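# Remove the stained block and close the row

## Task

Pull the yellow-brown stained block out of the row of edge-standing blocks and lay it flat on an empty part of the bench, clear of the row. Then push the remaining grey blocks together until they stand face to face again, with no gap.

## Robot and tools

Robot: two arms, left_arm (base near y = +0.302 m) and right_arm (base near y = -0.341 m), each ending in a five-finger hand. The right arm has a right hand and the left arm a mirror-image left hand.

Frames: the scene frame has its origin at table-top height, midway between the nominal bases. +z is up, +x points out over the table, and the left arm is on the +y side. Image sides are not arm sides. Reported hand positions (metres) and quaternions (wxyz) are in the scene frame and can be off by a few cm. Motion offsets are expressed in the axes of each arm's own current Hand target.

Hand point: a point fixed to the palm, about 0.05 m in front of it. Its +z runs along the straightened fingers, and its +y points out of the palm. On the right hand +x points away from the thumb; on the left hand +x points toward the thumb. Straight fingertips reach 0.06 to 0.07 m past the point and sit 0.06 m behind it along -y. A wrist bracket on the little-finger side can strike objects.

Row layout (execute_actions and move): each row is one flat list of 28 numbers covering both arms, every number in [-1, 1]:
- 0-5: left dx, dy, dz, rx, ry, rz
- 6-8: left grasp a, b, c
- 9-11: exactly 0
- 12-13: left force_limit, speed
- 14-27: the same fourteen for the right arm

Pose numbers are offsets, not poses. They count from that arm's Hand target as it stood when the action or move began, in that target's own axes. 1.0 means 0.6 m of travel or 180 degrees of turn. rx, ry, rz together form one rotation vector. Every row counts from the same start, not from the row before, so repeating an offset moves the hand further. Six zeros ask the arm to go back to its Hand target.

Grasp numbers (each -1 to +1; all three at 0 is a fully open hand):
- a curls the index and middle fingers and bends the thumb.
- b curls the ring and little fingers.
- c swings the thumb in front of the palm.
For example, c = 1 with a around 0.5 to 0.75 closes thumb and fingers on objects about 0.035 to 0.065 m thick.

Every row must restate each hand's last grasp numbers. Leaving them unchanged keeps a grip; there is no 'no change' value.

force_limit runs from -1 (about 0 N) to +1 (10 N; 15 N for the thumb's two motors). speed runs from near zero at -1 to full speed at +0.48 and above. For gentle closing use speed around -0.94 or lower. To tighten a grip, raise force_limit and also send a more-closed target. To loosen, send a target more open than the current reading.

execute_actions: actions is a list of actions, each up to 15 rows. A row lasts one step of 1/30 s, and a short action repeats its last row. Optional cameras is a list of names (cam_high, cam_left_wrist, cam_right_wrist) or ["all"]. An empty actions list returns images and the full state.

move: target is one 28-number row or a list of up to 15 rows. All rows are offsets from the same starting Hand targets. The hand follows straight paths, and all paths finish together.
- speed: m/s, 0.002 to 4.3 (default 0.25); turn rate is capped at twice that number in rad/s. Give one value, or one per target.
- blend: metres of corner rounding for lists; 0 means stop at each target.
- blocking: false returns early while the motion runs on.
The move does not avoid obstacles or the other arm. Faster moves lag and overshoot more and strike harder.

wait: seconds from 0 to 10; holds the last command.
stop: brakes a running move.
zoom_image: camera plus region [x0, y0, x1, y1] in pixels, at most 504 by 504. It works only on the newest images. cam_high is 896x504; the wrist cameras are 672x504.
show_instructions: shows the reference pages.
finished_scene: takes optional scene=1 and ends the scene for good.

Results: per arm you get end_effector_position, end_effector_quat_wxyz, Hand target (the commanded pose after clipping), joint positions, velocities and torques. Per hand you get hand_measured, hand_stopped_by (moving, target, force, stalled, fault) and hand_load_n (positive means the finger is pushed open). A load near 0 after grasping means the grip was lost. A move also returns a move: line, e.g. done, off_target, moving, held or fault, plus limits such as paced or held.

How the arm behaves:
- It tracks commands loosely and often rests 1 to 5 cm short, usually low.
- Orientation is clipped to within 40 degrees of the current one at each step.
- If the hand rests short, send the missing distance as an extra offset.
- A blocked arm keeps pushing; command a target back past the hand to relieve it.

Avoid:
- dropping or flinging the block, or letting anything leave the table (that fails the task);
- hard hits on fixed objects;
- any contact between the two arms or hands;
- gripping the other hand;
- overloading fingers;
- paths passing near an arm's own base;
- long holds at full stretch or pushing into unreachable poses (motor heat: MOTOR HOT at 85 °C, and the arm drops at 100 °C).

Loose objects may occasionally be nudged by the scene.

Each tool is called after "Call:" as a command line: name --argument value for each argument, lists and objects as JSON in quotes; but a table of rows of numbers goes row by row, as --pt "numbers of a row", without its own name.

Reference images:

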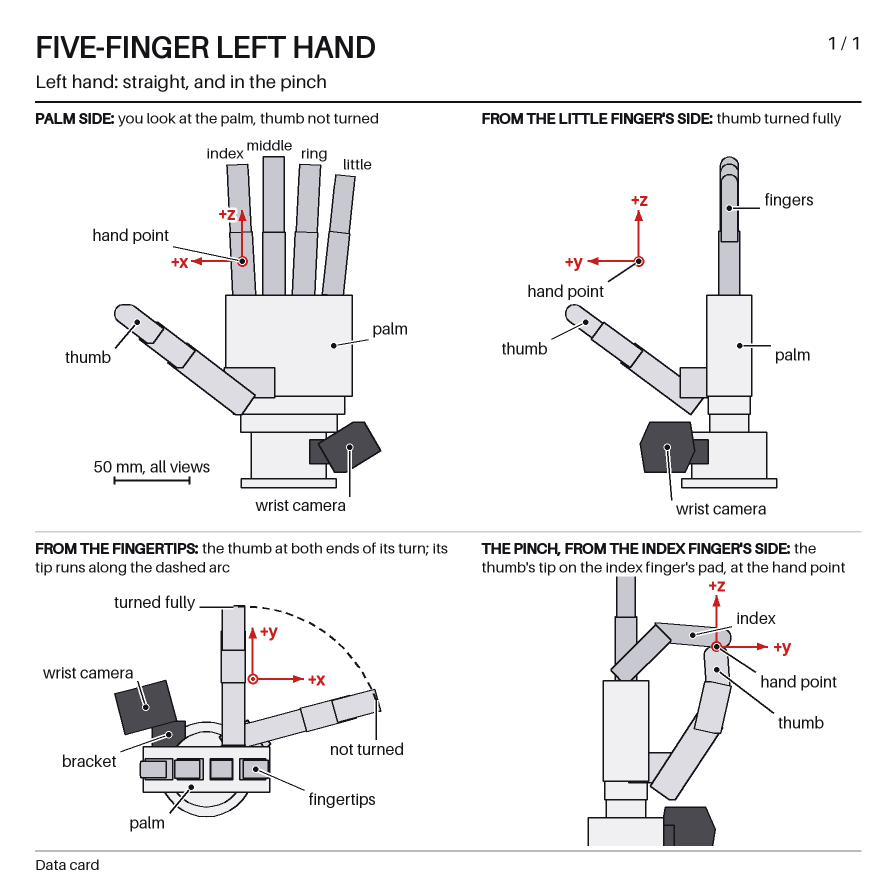

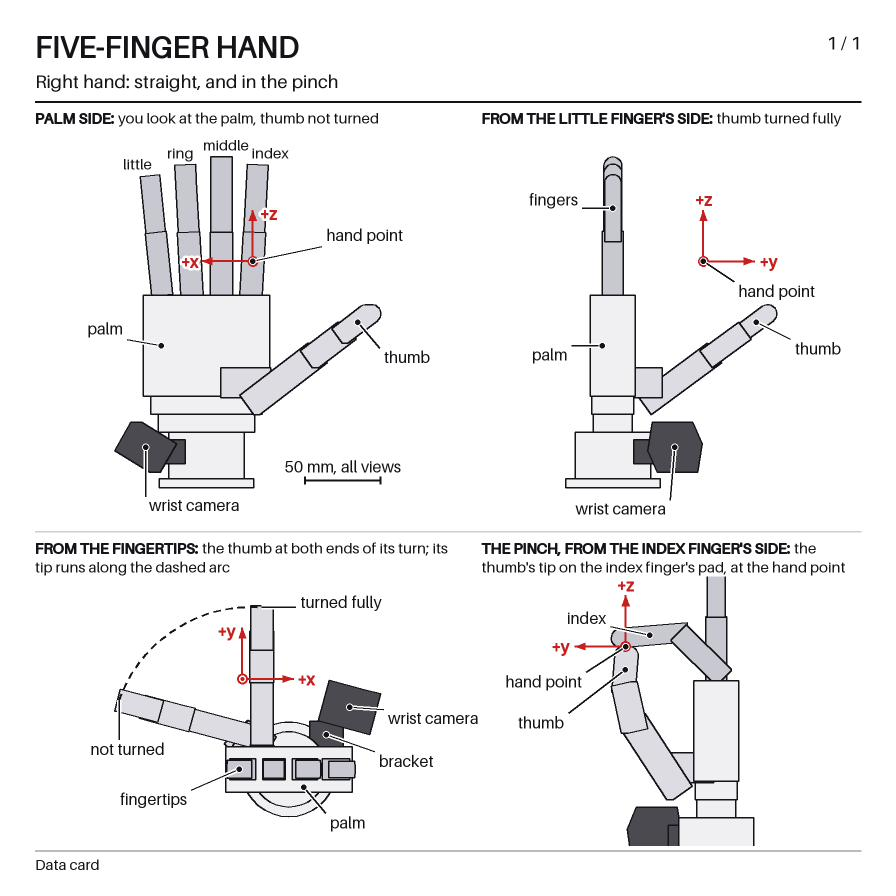

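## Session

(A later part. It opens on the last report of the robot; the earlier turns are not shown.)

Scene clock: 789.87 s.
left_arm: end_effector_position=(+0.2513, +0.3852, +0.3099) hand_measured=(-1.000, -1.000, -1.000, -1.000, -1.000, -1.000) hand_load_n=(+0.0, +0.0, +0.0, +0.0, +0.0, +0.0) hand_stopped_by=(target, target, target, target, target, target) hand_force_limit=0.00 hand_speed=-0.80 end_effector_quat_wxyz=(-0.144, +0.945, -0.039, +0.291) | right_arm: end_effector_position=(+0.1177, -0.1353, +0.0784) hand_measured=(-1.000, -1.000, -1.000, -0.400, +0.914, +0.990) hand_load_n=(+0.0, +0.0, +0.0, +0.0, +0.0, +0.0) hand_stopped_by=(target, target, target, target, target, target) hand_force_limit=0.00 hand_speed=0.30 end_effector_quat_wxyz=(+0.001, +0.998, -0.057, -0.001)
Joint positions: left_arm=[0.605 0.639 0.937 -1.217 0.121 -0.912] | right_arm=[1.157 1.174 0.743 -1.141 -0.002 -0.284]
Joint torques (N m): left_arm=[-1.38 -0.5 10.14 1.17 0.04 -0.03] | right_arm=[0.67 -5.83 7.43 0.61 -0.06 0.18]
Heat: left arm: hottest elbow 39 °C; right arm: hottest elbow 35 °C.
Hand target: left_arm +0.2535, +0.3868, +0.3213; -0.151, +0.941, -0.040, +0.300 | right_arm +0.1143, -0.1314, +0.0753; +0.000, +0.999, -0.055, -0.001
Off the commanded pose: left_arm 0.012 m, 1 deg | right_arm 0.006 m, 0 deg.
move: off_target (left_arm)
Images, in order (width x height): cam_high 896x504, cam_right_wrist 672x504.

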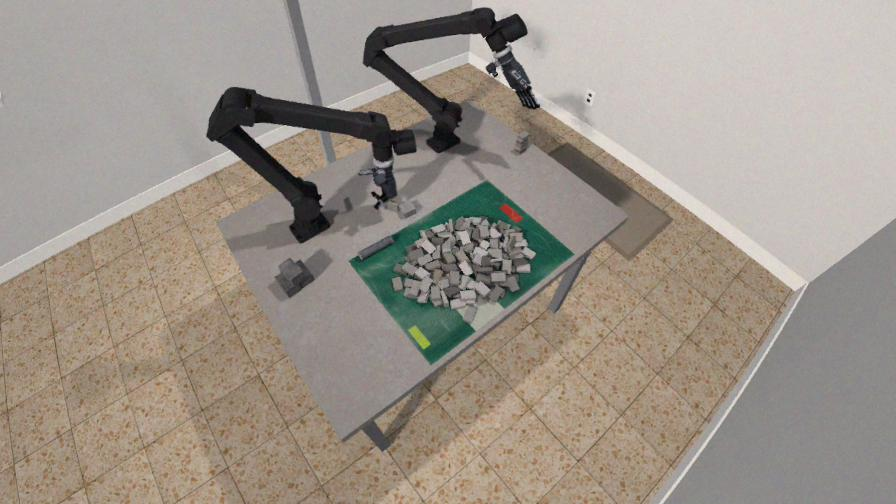

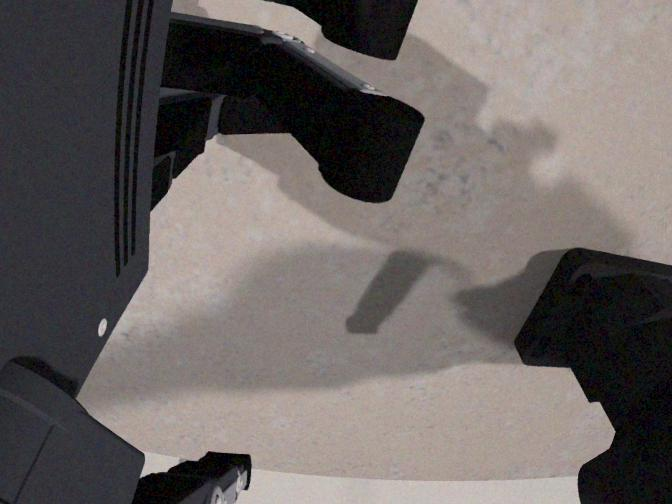

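Call:
move --target '[0,0,0,0,0,0, 0,0,0,0,0,0, 0,-0.8, -0.0055,-0.053,0,0,0,0, 0.1,1,-1,0,0,0, 0,0.3]' --speed 0.04 --cameras '["cam_right_wrist", "cam_high"]'

Call:
zoom_image --camera "cam_high" --region '[350, 170, 430, 230]'

Scene clock: 798.00 s.
left_arm: end_effector_position=(+0.2513, +0.3852, +0.3099) hand_measured=(-1.000, -1.000, -1.000, -1.000, -1.000, -1.000) hand_load_n=(+0.0, +0.0, +0.0, +0.0, +0.0, +0.0) hand_stopped_by=(target, target, target, target, target, target) hand_force_limit=0.00 hand_speed=-0.80 end_effector_quat_wxyz=(-0.144, +0.945, -0.039, +0.291) | right_arm: end_effector_position=(+0.1124, -0.1199, +0.0684) hand_measured=(-1.000, -1.000, -1.000, -0.400, +0.914, +0.990) hand_load_n=(+0.0, +0.0, +0.5, +0.0, +0.0, +0.0) hand_stopped_by=(target, target, target, target, target, target) hand_force_limit=0.00 hand_speed=0.30 end_effector_quat_wxyz=(+0.018, +0.998, -0.057, -0.007)
Joint positions: left_arm=[0.605 0.639 0.937 -1.217 0.121 -0.912] | right_arm=[1.193 1.256 0.772 -1.125 -0.002 -0.247]
Joint torques (N m): left_arm=[-1.61 -0.73 10.11 1.18 0.03 -0.05] | right_arm=[0.62 -6.59 10.39 0.53 -0.09 0.15]
Heat: left arm: hottest elbow 39 °C; right arm: hottest elbow 34 °C.
Hand target: left_arm +0.2535, +0.3868, +0.3213; -0.151, +0.941, -0.040, +0.300 | right_arm +0.1145, -0.0995, +0.0751; +0.001, +0.999, -0.055, -0.001
Off the commanded pose: left_arm 0.012 m, 1 deg | right_arm 0.022 m, 2 deg.
move: off_target (left_arm, right_arm)
Images, in order (width x height): cam_high 896x504, cam_right_wrist 672x504.

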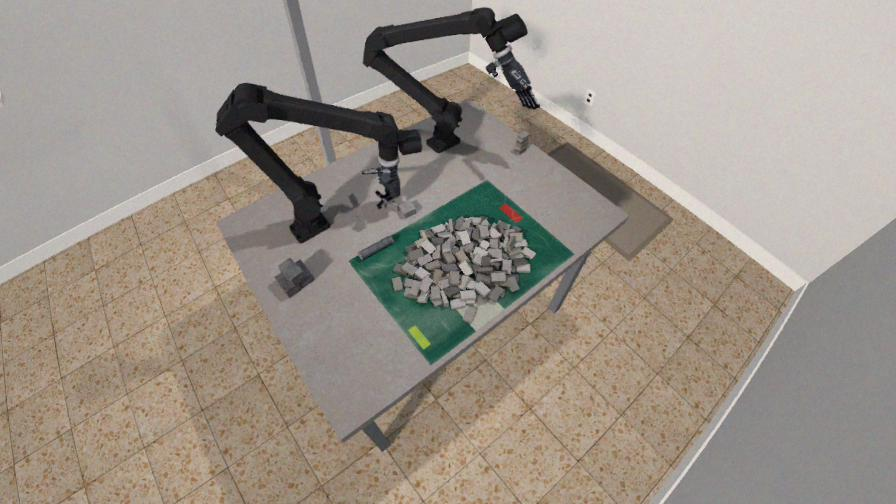

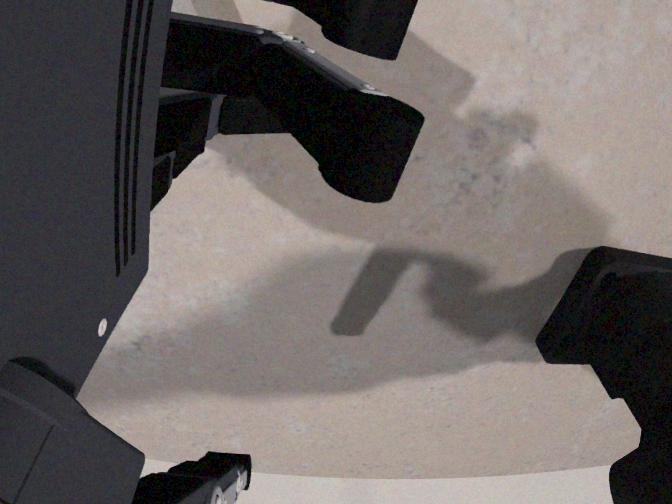

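Scaled by 6.300 from the camera's 896x504 image, which has a finer 1280x720 frame.

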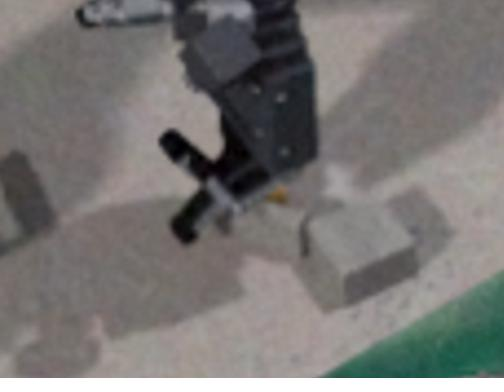

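Call:
move --target '[0,0,0,0,0,0, 0,0,0,0,0,0, 0,-0.8, -0.003,-0.03,-0.012,0,0,0, 0.1,1,-1,0,0,0, 0,0.3]' --speed 0.04 --cameras '["cam_right_wrist", "cam_high"]'

Call:
zoom_image --camera "cam_high" --region '[350, 170, 430, 230]'

Scene clock: 804.30 s.
left_arm: end_effector_position=(+0.2513, +0.3852, +0.3099) hand_measured=(-1.000, -1.000, -1.000, -1.000, -1.000, -1.000) hand_load_n=(+0.0, +0.0, +0.0, +0.0, +0.0, +0.0) hand_stopped_by=(target, target, target, target, target, target) hand_force_limit=0.00 hand_speed=-0.80 end_effector_quat_wxyz=(-0.144, +0.945, -0.039, +0.291) | right_arm: end_effector_position=(+0.1147, -0.0978, +0.0743) hand_measured=(-1.000, -1.000, -1.000, -0.400, +0.914, +0.990) hand_load_n=(+0.0, +0.0, -0.5, +0.0, +0.5, +0.0) hand_stopped_by=(target, target, target, target, target, target) hand_force_limit=0.00 hand_speed=0.30 end_effector_quat_wxyz=(+0.011, +0.998, -0.057, -0.004)
Joint positions: left_arm=[0.605 0.639 0.937 -1.217 0.121 -0.912] | right_arm=[1.211 1.294 0.826 -1.125 -0.002 -0.229]
Joint torques (N m): left_arm=[-1.26 -0.38 10.06 1.28 0.04 -0.05] | right_arm=[0.67 -7.71 10.51 -0.14 -0.09 0.17]
Heat: left arm: hottest elbow 39 °C; right arm: hottest elbow 35 °C.
Hand target: left_arm +0.2535, +0.3868, +0.3213; -0.151, +0.941, -0.040, +0.300 | right_arm +0.1147, -0.0813, +0.0824; +0.000, +0.999, -0.055, -0.001
Off the commanded pose: left_arm 0.012 m, 1 deg | right_arm 0.018 m, 1 deg.
move: off_target (left_arm, right_arm)
Images, in order (width x height): cam_high 896x504, cam_right_wrist 672x504.

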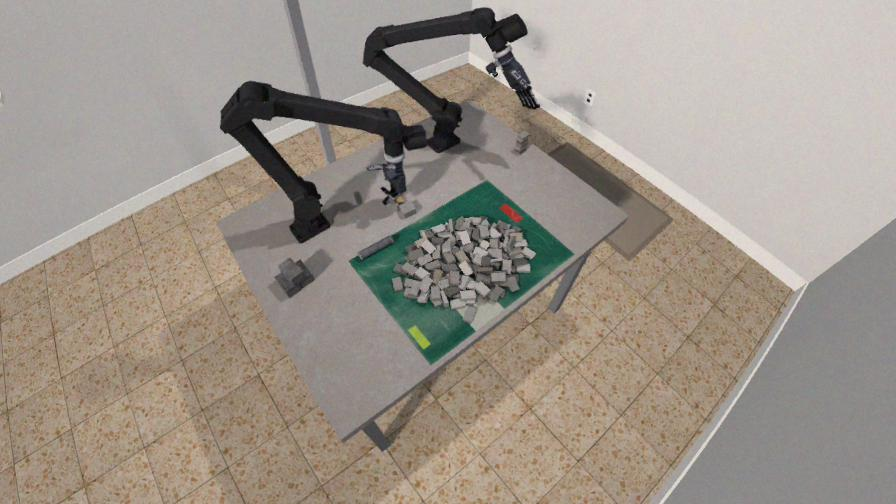

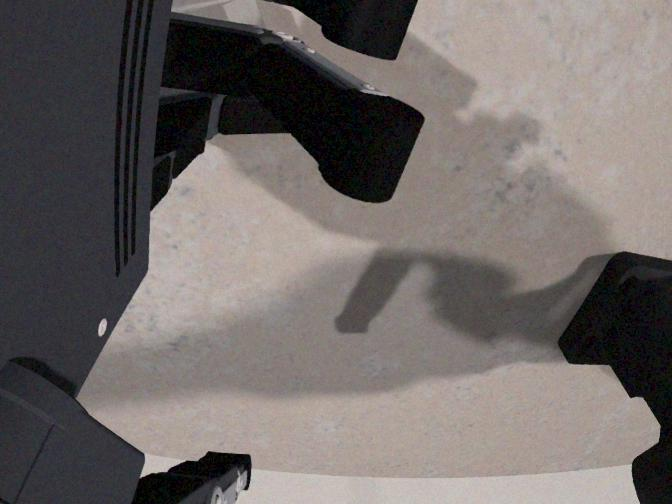

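Scaled by 6.300 from the camera's 896x504 image, which has a finer 1280x720 frame.

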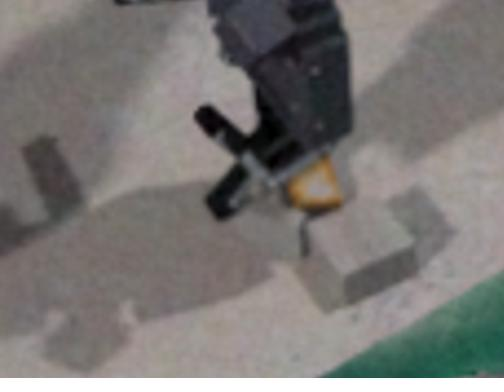

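Call:
move --pt "0 0 0 0 0 0 0 0 0 0 0 0 0 -0.8 0.0 0.045 -0.01 0 0 0 0.1 1 -1 0 0 0 0 0.3" --pt "0 0 0 0 0 0 0 0 0 0 0 0 0 -0.8 0.0 0.045 -0.08 0 0 0 0.1 1 -1 0 0 0 0 0.3" --pt "0 0 0 0 0 0 0 0 0 0 0 0 0 -0.8 0.113 -0.055 -0.23 0 0 0 0.1 1 -1 0 0 0 0 0.3" --pt "0 0 0 0 0 0 0 0 0 0 0 0 0 -0.8 0.1131 -0.055 -0.23 0 0 0 0 0 0 0 0 0 0 0.3" --speed '[0.08,0.2,0.2,0.2]' --blend '[0.01,0.02,0,0]' --cameras '["cam_right_wrist", "cam_high"]'

Call:
zoom_image --camera "cam_right_wrist" --region '[220, 10, 420, 210]'

Scene clock: 816.23 s.
left_arm: end_effector_position=(+0.2513, +0.3852, +0.3099) hand_measured=(-1.000, -1.000, -1.000, -1.000, -1.000, -1.000) hand_load_n=(+0.0, +0.0, +0.0, +0.0, +0.0, +0.0) hand_stopped_by=(target, target, target, target, target, target) hand_force_limit=0.00 hand_speed=-0.80 end_effector_quat_wxyz=(-0.144, +0.945, -0.039, +0.291) | right_arm: end_effector_position=(+0.1754, -0.0640, +0.2098) hand_measured=(-1.000, -1.000, -1.000, -1.000, -1.000, -1.000) hand_load_n=(+0.0, +0.0, +0.0, -0.5, +0.0, +0.0) hand_stopped_by=(target, target, target, target, target, target) hand_force_limit=0.00 hand_speed=0.30 end_effector_quat_wxyz=(+0.010, +0.999, -0.052, -0.004)
Joint positions: left_arm=[0.605 0.639 0.937 -1.217 0.121 -0.912] | right_arm=[1.092 1.335 1.235 -1.492 0.001 -0.36]
Joint torques (N m): left_arm=[-1.44 -0.5 10.06 1.1 0.03 -0.03] | right_arm=[-2.08 -8.82 11.59 -0.4 -0.14 -0.1]
Heat: left arm: hottest elbow 39 °C; right arm: hottest elbow 35 °C.
Hand target: left_arm +0.2535, +0.3868, +0.3213; -0.151, +0.941, -0.040, +0.300 | right_arm +0.1858, -0.0558, +0.2203; +0.001, +0.999, -0.055, -0.001
Off the commanded pose: left_arm 0.012 m, 1 deg | right_arm 0.017 m, 1 deg.
move: off_target (left_arm, right_arm); target 4's new numbers were sent with right_arm's hand 0.017 m and 1 deg from that target
Images, in order (width x height): cam_high 896x504, cam_right_wrist 672x504.

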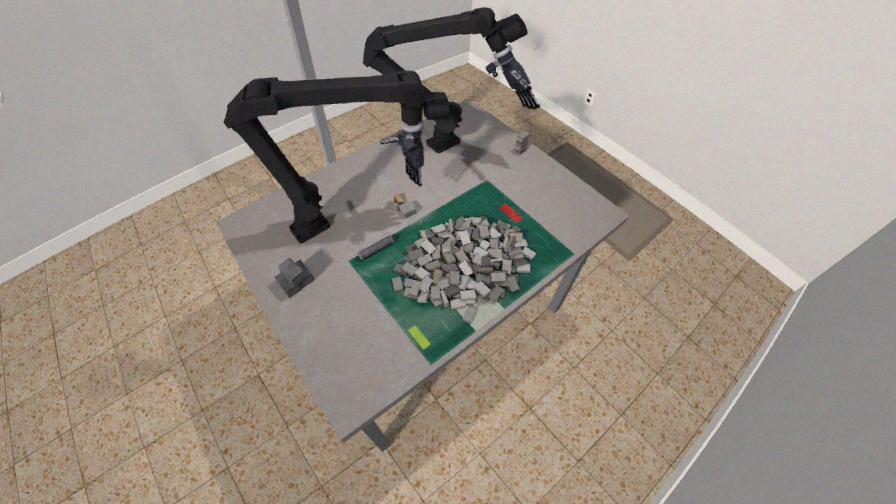

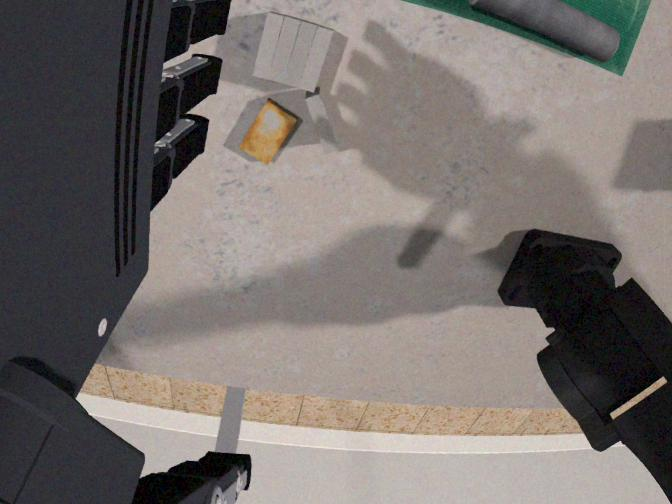

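Scaled by 2.520 from the camera's 672x504 image, which has a finer 960x720 frame.

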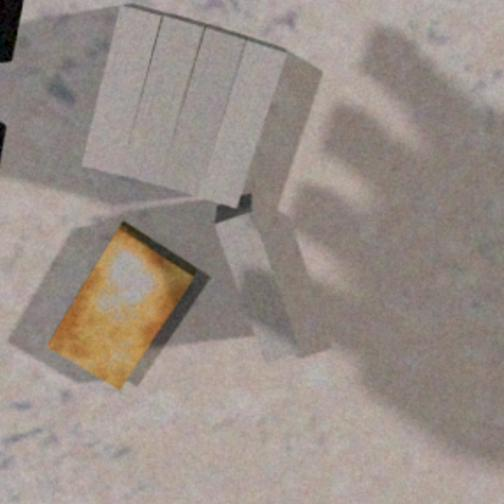

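Call:
move --pt "0 0 0 0 0 0 0 0 0 0 0 0 0 -0.8 -0.0739 0.1112 0.1755 0 0 0 0.1 1 -1 0 0 0 0 0.3" --pt "0 0 0 0 0 0 0 0 0 0 0 0 0 -0.8 -0.0739 0.1112 0.2588 0 0 0 0.1 1 -1 0 0 0 0 0.3" --pt "0 0 0 0 0 0 0 0 0 0 0 0 0 -0.8 -0.0794 0.0615 0.2488 0 0 0 0.1 1 -1 0 0 0 0 0.3" --pt "0 0 0 0 0 0 0 0 0 0 0 0 0 -0.8 -0.1227 -0.0276 0.2455 0 0 0 0.1 1 -1 0 0 0 0 0.3" --speed '[0.2,0.1,0.06,0.06]' --blend '[0,0,0.01,0]' --cameras '["cam_right_wrist", "cam_high"]'

Call:
zoom_image --camera "cam_high" --region '[360, 160, 440, 220]'

Scene clock: 867.03 s.
left_arm: end_effector_position=(+0.2513, +0.3852, +0.3099) hand_measured=(-1.000, -1.000, -1.000, -1.000, -1.000, -1.000) hand_load_n=(+0.0, -0.5, +0.0, +0.0, +0.5, +0.0) hand_stopped_by=(target, target, target, target, target, target) hand_force_limit=0.00 hand_speed=-0.80 end_effector_quat_wxyz=(-0.144, +0.945, -0.039, +0.291) | right_arm: end_effector_position=(+0.1147, -0.0503, +0.0662) hand_measured=(-1.000, -1.000, -1.000, -0.400, +0.914, +0.990) hand_load_n=(+0.0, +0.0, +0.0, +0.0, +0.5, +0.0) hand_stopped_by=(target, target, target, target, target, target) hand_force_limit=0.00 hand_speed=0.30 end_effector_quat_wxyz=(+0.013, +0.998, -0.056, -0.005)
Joint positions: left_arm=[0.605 0.639 0.937 -1.217 0.121 -0.912] | right_arm=[1.255 1.429 0.931 -1.1 -0.003 -0.187]
Joint torques (N m): left_arm=[-1.38 -0.73 10.15 1.24 0.04 -0.03] | right_arm=[0.56 -9.17 10.52 0.06 -0.04 0.15]
Heat: left arm: hottest elbow 39 °C; right arm: hottest elbow 36 °C.
Hand target: left_arm +0.2535, +0.3868, +0.3213; -0.151, +0.941, -0.040, +0.300 | right_arm +0.1144, -0.0314, +0.0730; +0.000, +0.999, -0.055, -0.001
Off the commanded pose: left_arm 0.012 m, 1 deg | right_arm 0.020 m, 2 deg.
move: off_target (left_arm, right_arm)
Images, in order (width x height): cam_high 896x504, cam_right_wrist 672x504.

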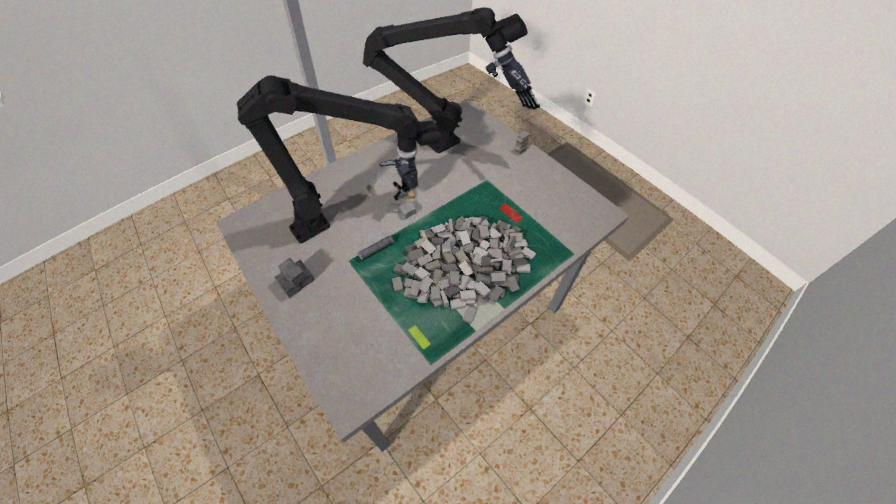

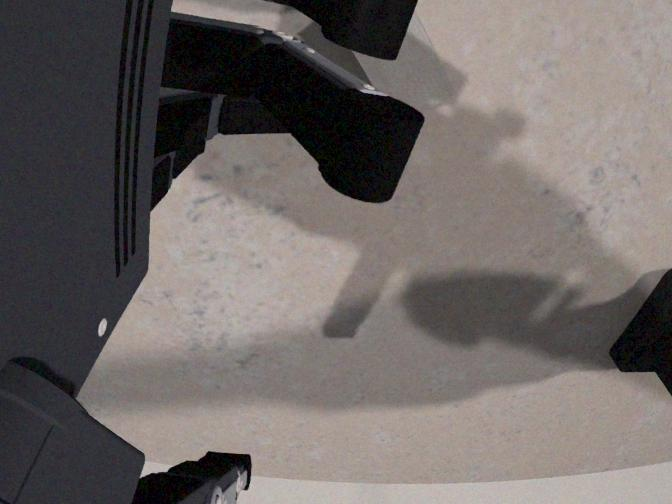

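Scaled by 6.300 from the camera's 896x504 image, which has a finer 1280x720 frame.

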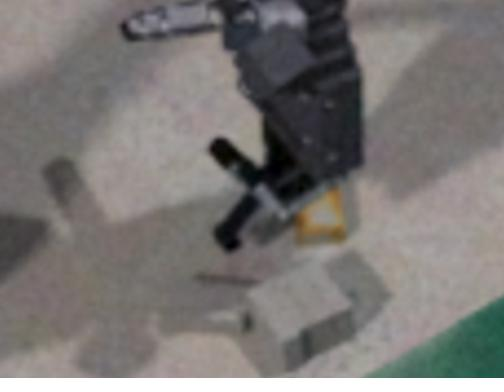

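Call:
move --target '[0,0,0,0,0,0, 0,0,0,0,0,0, 0,-0.8, 0.0041,-0.0843,-0.002,0,0,0, 0.1,1,-1,0,0,0, 0,0.3]' --speed 0.06 --cameras '["cam_right_wrist", "cam_high"]'

Call:
zoom_image --camera "cam_high" --region '[360, 160, 440, 220]'

Scene clock: 875.20 s.
left_arm: end_effector_position=(+0.2513, +0.3852, +0.3099) hand_measured=(-1.000, -1.000, -1.000, -1.000, -1.000, -1.000) hand_load_n=(+0.0, +0.0, +0.0, +0.0, +0.0, +0.0) hand_stopped_by=(target, target, target, target, target, target) hand_force_limit=0.00 hand_speed=-0.80 end_effector_quat_wxyz=(-0.144, +0.945, -0.039, +0.291) | right_arm: end_effector_position=(+0.1247, +0.0029, +0.0677) hand_measured=(-1.000, -1.000, -1.000, -0.400, +0.914, +0.990) hand_load_n=(+0.0, -0.5, +0.0, +0.0, +0.0, +0.5) hand_stopped_by=(target, target, target, target, target, target) hand_force_limit=0.00 hand_speed=0.30 end_effector_quat_wxyz=(+0.007, +0.998, -0.057, -0.003)
Joint positions: left_arm=[0.605 0.639 0.937 -1.217 0.121 -0.912] | right_arm=[1.27 1.551 1.073 -1.108 -0.003 -0.172]
Joint torques (N m): left_arm=[-1.26 -0.26 10.14 1.28 0.01 -0.03] | right_arm=[0.56 -11.16 10.47 -0.4 -0.03 0.17]
Heat: left arm: hottest elbow 39 °C; right arm: hottest elbow 37 °C.
Hand target: left_arm +0.2535, +0.3868, +0.3213; -0.151, +0.941, -0.040, +0.300 | right_arm +0.1223, +0.0185, +0.0742; +0.001, +0.999, -0.055, -0.001
Off the commanded pose: left_arm 0.012 m, 1 deg | right_arm 0.017 m, 1 deg.
move: off_target (left_arm, right_arm)
Images, in order (width x height): cam_high 896x504, cam_right_wrist 672x504.

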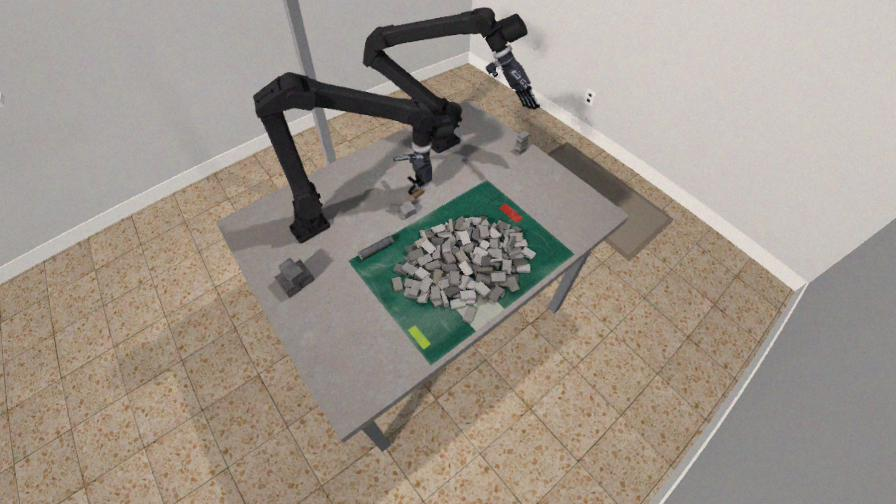

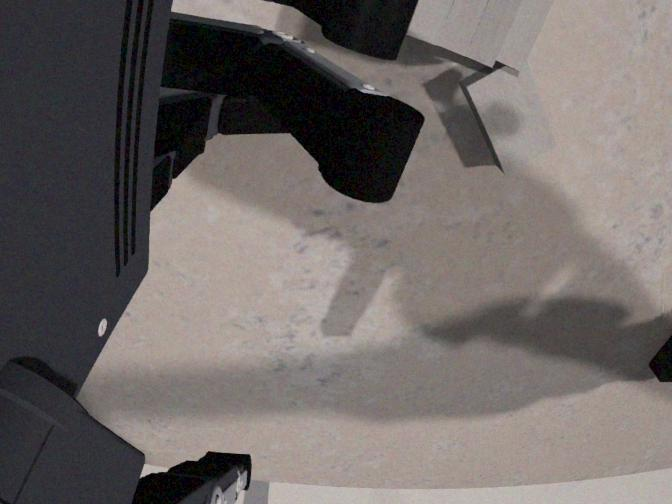

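Scaled by 6.300 from the camera's 896x504 image, which has a finer 1280x720 frame.

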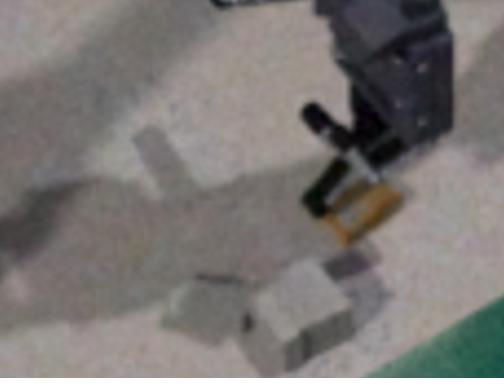

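Call:
move --pt "0 0 0 0 0 0 0 0 0 0 0 0 0 -0.8 0 0 -0.093 0 0 0 0.1 1 -1 0 0 0 0 0.3" --pt "0 0 0 0 0 0 0 0 0 0 0 0 0 -0.8 0.06 0.193 -0.093 -0.017 0 0 -0.12 1 0 0 0 0 0 0.3" --speed 0.2 --blend '[0.02,0]' --cameras '["cam_right_wrist", "cam_high"]'

Call:
zoom_image --camera "cam_high" --region '[360, 160, 440, 220]'

Call:
zoom_image --camera "cam_right_wrist" --region '[120, 20, 340, 240]'

Scene clock: 927.13 s.
left_arm: end_effector_position=(+0.2513, +0.3852, +0.3099) hand_measured=(-1.000, -1.000, -1.000, -1.000, -1.000, -1.000) hand_load_n=(+0.0, +0.0, +0.0, +0.0, +0.0, +0.0) hand_stopped_by=(target, target, target, target, target, target) hand_force_limit=0.00 hand_speed=-0.80 end_effector_quat_wxyz=(-0.144, +0.945, -0.039, +0.291) | right_arm: end_effector_position=(+0.1418, -0.0950, +0.1275) hand_measured=(-1.000, -1.000, -1.000, -0.990, +0.882, +1.000) hand_load_n=(+0.0, +0.0, +0.0, +0.0, +0.0, +0.0) hand_stopped_by=(target, target, target, target, target, target) hand_force_limit=0.00 hand_speed=0.30 end_effector_quat_wxyz=(+0.026, +0.998, -0.052, -0.002)
Joint positions: left_arm=[0.605 0.639 0.937 -1.217 0.121 -0.912] | right_arm=[1.149 1.29 0.968 -1.298 0.015 -0.302]
Joint torques (N m): left_arm=[-1.61 -0.67 10.09 1.21 0.01 -0.05] | right_arm=[-2.08 -9.58 7.53 -0.46 -0.02 -0.11]
Heat: left arm: hottest elbow 40 °C; right arm: hottest elbow 34 °C.
Hand target: left_arm +0.2535, +0.3868, +0.3213; -0.151, +0.941, -0.040, +0.300 | right_arm +0.1455, -0.1004, +0.1300; +0.027, +0.998, -0.054, -0.002
Off the commanded pose: left_arm 0.012 m, 1 deg | right_arm 0.007 m, 0 deg.
move: off_target (left_arm)
Images, in order (width x height): cam_high 896x504, cam_right_wrist 672x504.

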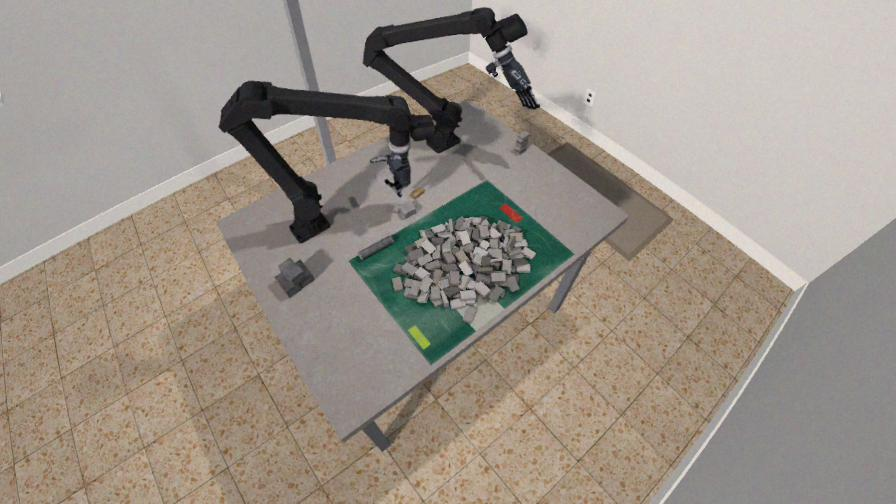

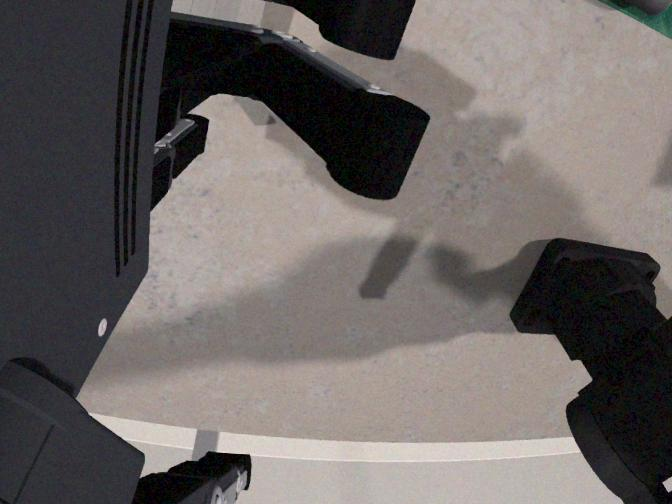

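Scaled by 6.300 from the camera's 896x504 image, which has a finer 1280x720 frame.

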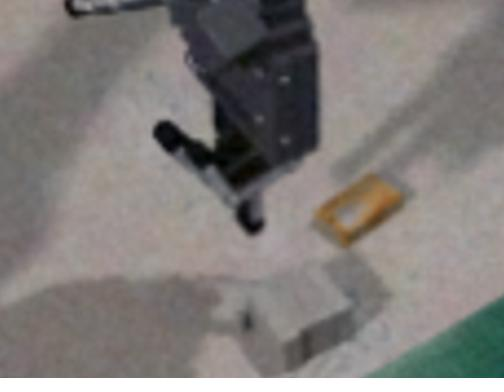

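Scaled by 2.291 from the camera's 672x504 image, which has a finer 960x720 frame.

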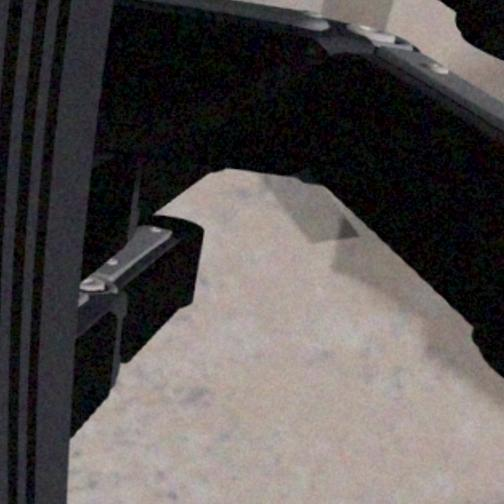

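Call:
move --pt "0 0 0 0 0 0 0 0 0 0 0 0 0 -0.8 0 -0.0049 0.0907 0 0 0 -0.12 1 0 0 0 0 0 0.3" --pt "0 0 0 0 0 0 0 0 0 0 0 0 0 -0.8 0.0082 0.0705 0.0948 0 0 0 -0.12 1 0 0 0 0 0 0.3" --speed '[0.1,0.05]' --cameras '["cam_right_wrist", "cam_high"]'

Call:
zoom_image --camera "cam_high" --region '[360, 160, 440, 220]'

Call:
zoom_image --camera "cam_right_wrist" --region '[120, 20, 340, 240]'

Scene clock: 944.87 s.
left_arm: end_effector_position=(+0.2513, +0.3852, +0.3099) hand_measured=(-1.000, -1.000, -1.000, -1.000, -1.000, -1.000) hand_load_n=(+0.0, +0.0, +0.0, +0.0, +0.0, +0.0) hand_stopped_by=(target, target, target, target, target, target) hand_force_limit=0.00 hand_speed=-0.80 end_effector_quat_wxyz=(-0.144, +0.945, -0.039, +0.291) | right_arm: end_effector_position=(+0.1426, -0.1375, +0.0779) hand_measured=(-1.000, -1.000, -1.000, -0.990, +0.882, +1.000) hand_load_n=(+0.0, +0.0, +0.0, +1.0, +0.0, +0.0) hand_stopped_by=(target, target, target, target, target, target) hand_force_limit=0.00 hand_speed=0.30 end_effector_quat_wxyz=(+0.020, +0.998, -0.052, -0.001)
Joint positions: left_arm=[0.605 0.639 0.937 -1.217 0.121 -0.912] | right_arm=[1.089 1.231 0.779 -1.156 0.014 -0.362]
Joint torques (N m): left_arm=[-1.14 -0.15 10.09 1.18 0.04 -0.05] | right_arm=[-2.26 -7.59 6.41 -0.16 0.13 -0.16]
Heat: left arm: hottest elbow 40 °C; right arm: hottest elbow 34 °C.
Hand target: left_arm +0.2535, +0.3868, +0.3213; -0.151, +0.941, -0.040, +0.300 | right_arm +0.1453, -0.1460, +0.0755; +0.027, +0.998, -0.055, -0.002
Off the commanded pose: left_arm 0.012 m, 1 deg | right_arm 0.009 m, 1 deg.
move: off_target (left_arm)
Images, in order (width x height): cam_high 896x504, cam_right_wrist 672x504.

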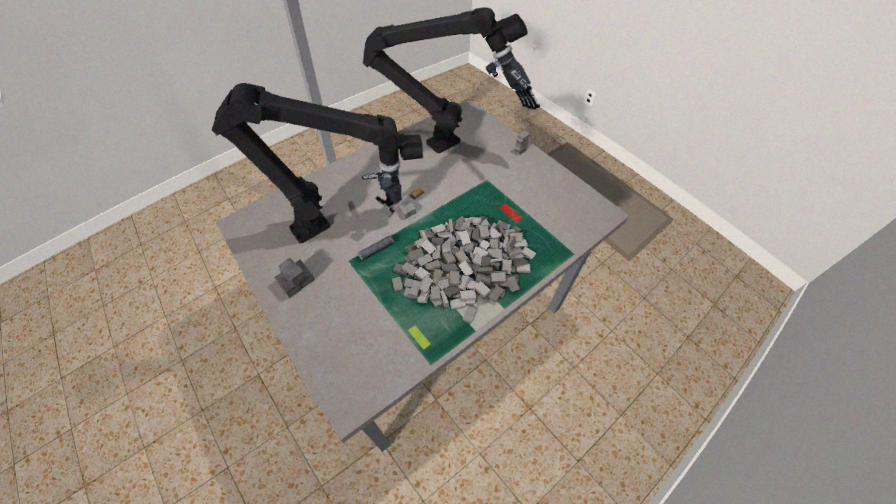

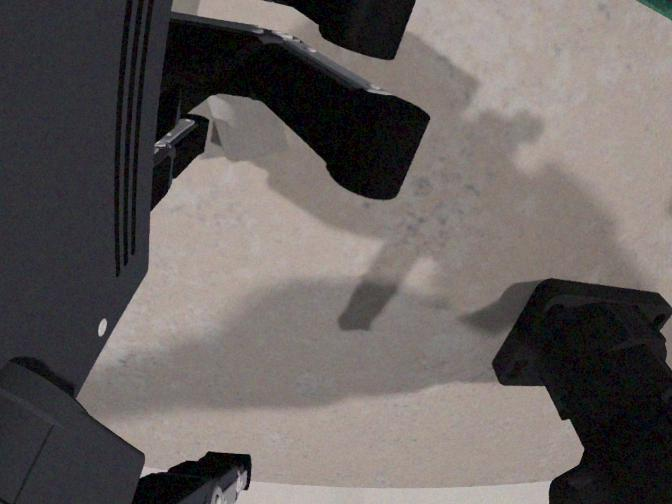

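Scaled by 6.300 from the camera's 896x504 image, which has a finer 1280x720 frame.

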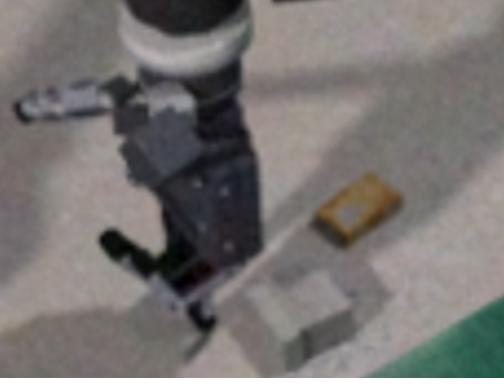

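Scaled by 2.291 from the camera's 672x504 image, which has a finer 960x720 frame.

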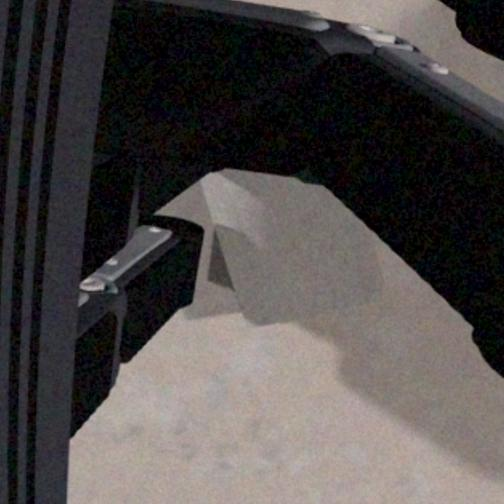

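Call:
move --pt "0 0 0 0 0 0 0 0 0 0 0 0 0 -0.8 0 -0.02 -0.01 0 0 0 -0.12 1 0 0 0 0 0 0.3" --pt "0 0 0 0 0 0 0 0 0 0 0 0 0 -0.8 0.06 -0.19 -0.23 0.017 0 0 0 0 0 0 0 0 0 0.3" --speed 0.2 --blend '[0.01,0]' --cameras '["cam_right_wrist", "cam_high"]'

Call:
zoom_image --camera "cam_right_wrist" --region '[220, 10, 420, 210]'

Call:
zoom_image --camera "cam_high" --region '[360, 160, 440, 220]'

Scene clock: 953.07 s.
left_arm: end_effector_position=(+0.2513, +0.3852, +0.3099) hand_measured=(-1.000, -1.000, -1.000, -1.000, -1.000, -1.000) hand_load_n=(+0.0, -0.5, +0.0, +0.0, +0.0, +0.0) hand_stopped_by=(target, target, target, target, target, target) hand_force_limit=0.00 hand_speed=-0.80 end_effector_quat_wxyz=(-0.144, +0.945, -0.039, +0.291) | right_arm: end_effector_position=(+0.1887, -0.0402, +0.1972) hand_measured=(-1.000, -1.000, -1.000, -1.000, -1.000, -1.000) hand_load_n=(+0.0, +0.0, +0.0, +0.0, +0.0, +0.0) hand_stopped_by=(target, target, target, target, target, target) hand_force_limit=0.00 hand_speed=0.30 end_effector_quat_wxyz=(+0.010, +0.999, -0.052, -0.004)
Joint positions: left_arm=[0.605 0.639 0.937 -1.217 0.121 -0.912] | right_arm=[1.089 1.409 1.275 -1.457 0.001 -0.363]
Joint torques (N m): left_arm=[-1.38 -0.62 10.17 1.18 0.02 -0.03] | right_arm=[-1.03 -10.05 11.55 -0.38 -0.17 0.07]
Heat: left arm: hottest elbow 40 °C; right arm: hottest elbow 34 °C.
Hand target: left_arm +0.2535, +0.3868, +0.3213; -0.151, +0.941, -0.040, +0.300 | right_arm +0.1945, -0.0293, +0.2071; +0.000, +0.999, -0.054, -0.001
Off the commanded pose: left_arm 0.012 m, 1 deg | right_arm 0.016 m, 1 deg.
move: off_target (left_arm, right_arm); blend cut to 0.0067 m at target 1; target 2's new numbers were sent with right_arm's hand 0.016 m and 1 deg from that target
Images, in order (width x height): cam_high 896x504, cam_right_wrist 672x504.

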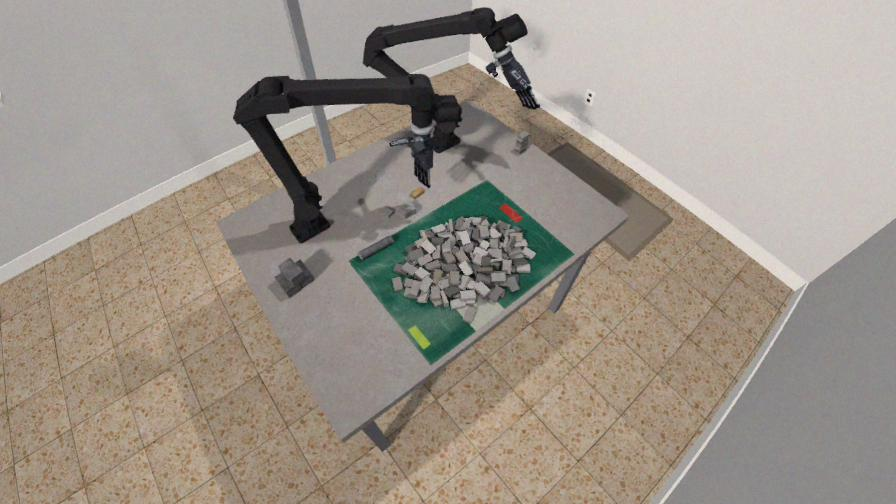

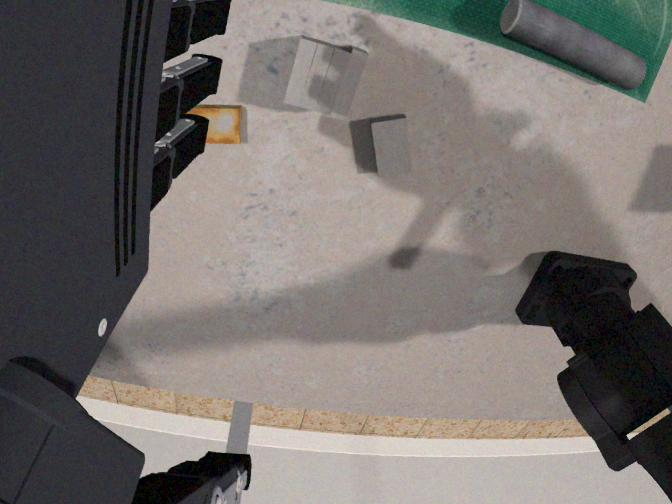

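Scaled by 2.520 from the camera's 672x504 image, which has a finer 960x720 frame.

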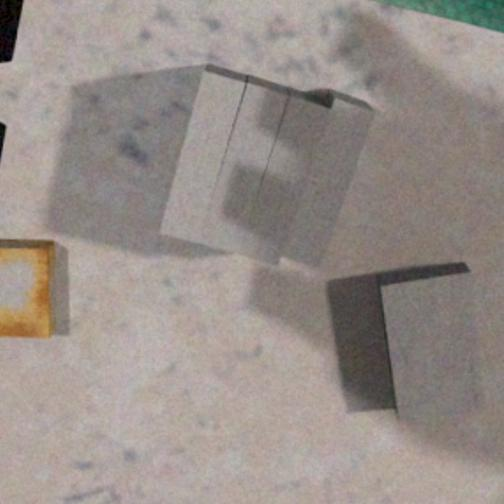

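Scaled by 6.300 from the camera's 896x504 image, which has a finer 1280x720 frame.

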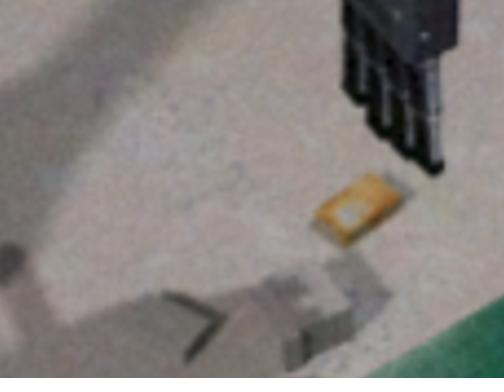

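Call:
move --target '[-0.1457,0.6727,-0.1107,0.073,0.0694,0.3554, 0.28,0.16,0.93,0,0,0, -0.5,-0.3, 0.4169,0.3582,-0.138,0,0,0.156, 0,0,0,0,0,0, 0,0.3]' --speed 0.2 --cameras '["all"]'

Scene clock: 1567.77 s.
left_arm: end_effector_position=(+0.1506, +0.0111, +0.1886) hand_measured=(+0.860, -0.512, -0.472, -0.540, -0.654, -0.708) hand_load_n=(+0.0, +0.0, +0.0, +0.0, +0.0, +0.0) hand_stopped_by=(target, target, target, target, target, target) hand_force_limit=-0.50 hand_speed=-0.30 end_effector_quat_wxyz=(-0.388, +0.720, -0.511, +0.267) | right_arm: end_effector_position=(+0.4088, -0.2672, +0.2803) hand_measured=(-1.000, -1.000, -1.000, -1.000, -1.000, -1.000) hand_load_n=(+0.0, +0.0, +0.0, +0.0, +0.0, +0.0) hand_stopped_by=(target, target, target, target, target, target) hand_force_limit=0.00 hand_speed=0.30 end_effector_quat_wxyz=(+0.003, +0.955, -0.295, -0.003)
Joint positions: left_arm=[-1.445 1.235 0.99 -1.631 -0.946 -1.928] | right_arm=[0.233 1.488 1.578 -1.668 0.002 -0.723]
Joint torques (N m): left_arm=[-1.67 -6.18 10.19 -0.95 -0.75 0.08] | right_arm=[-1.61 -11.22 11.62 -0.35 -0.09 -0.13]
Heat: left arm: hottest elbow 43 °C; right arm: hottest elbow 39 °C.
Hand target: left_arm +0.1501, +0.0002, +0.1996; -0.383, +0.719, -0.513, +0.272 | right_arm +0.4199, -0.2702, +0.2897; +0.001, +0.955, -0.295, -0.001
Off the commanded pose: left_arm 0.016 m, 1 deg | right_arm 0.015 m, 0 deg.
joint sent to its limit (right arm) — joint 4 (wrist pitch), lower limit. The joint targets still meet the commanded pose.
move: off_target (left_arm, right_arm)

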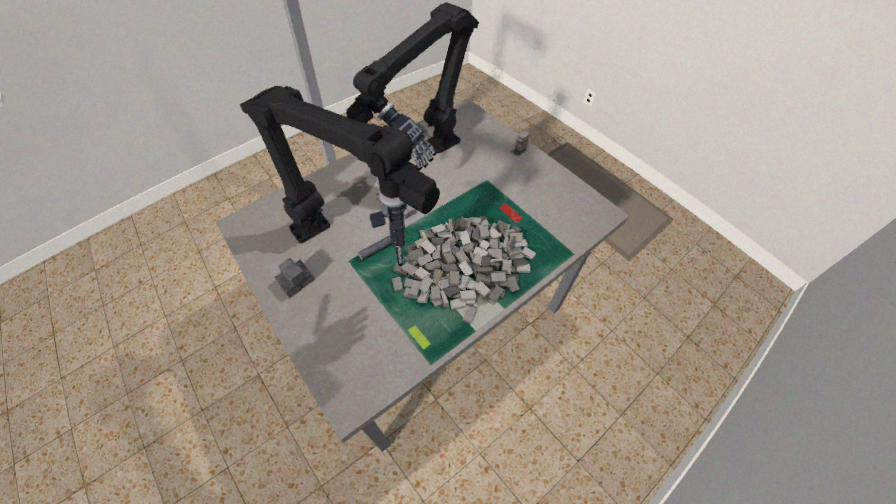

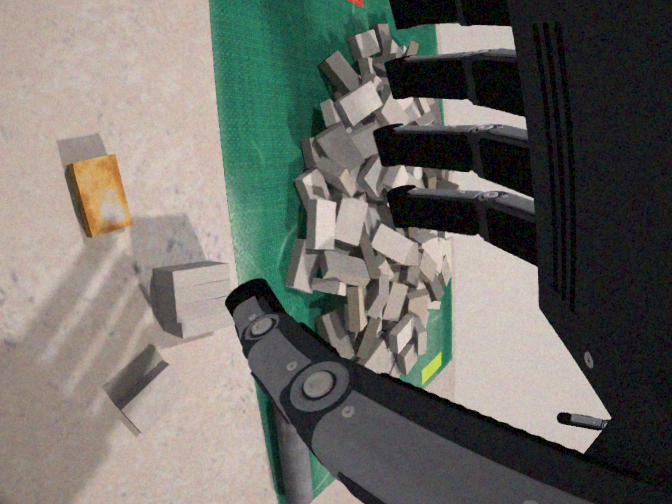

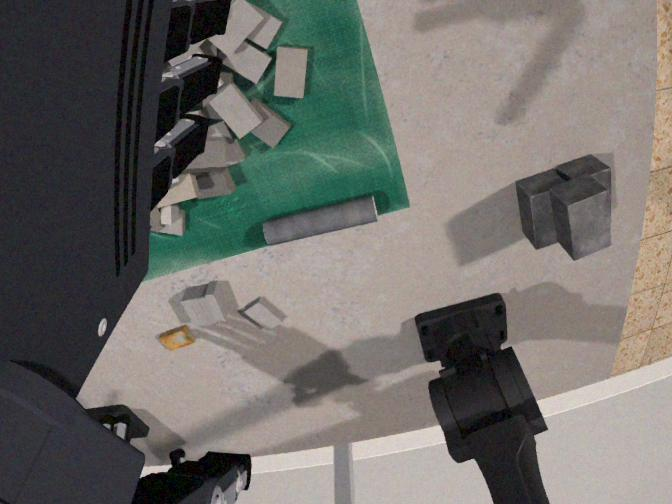

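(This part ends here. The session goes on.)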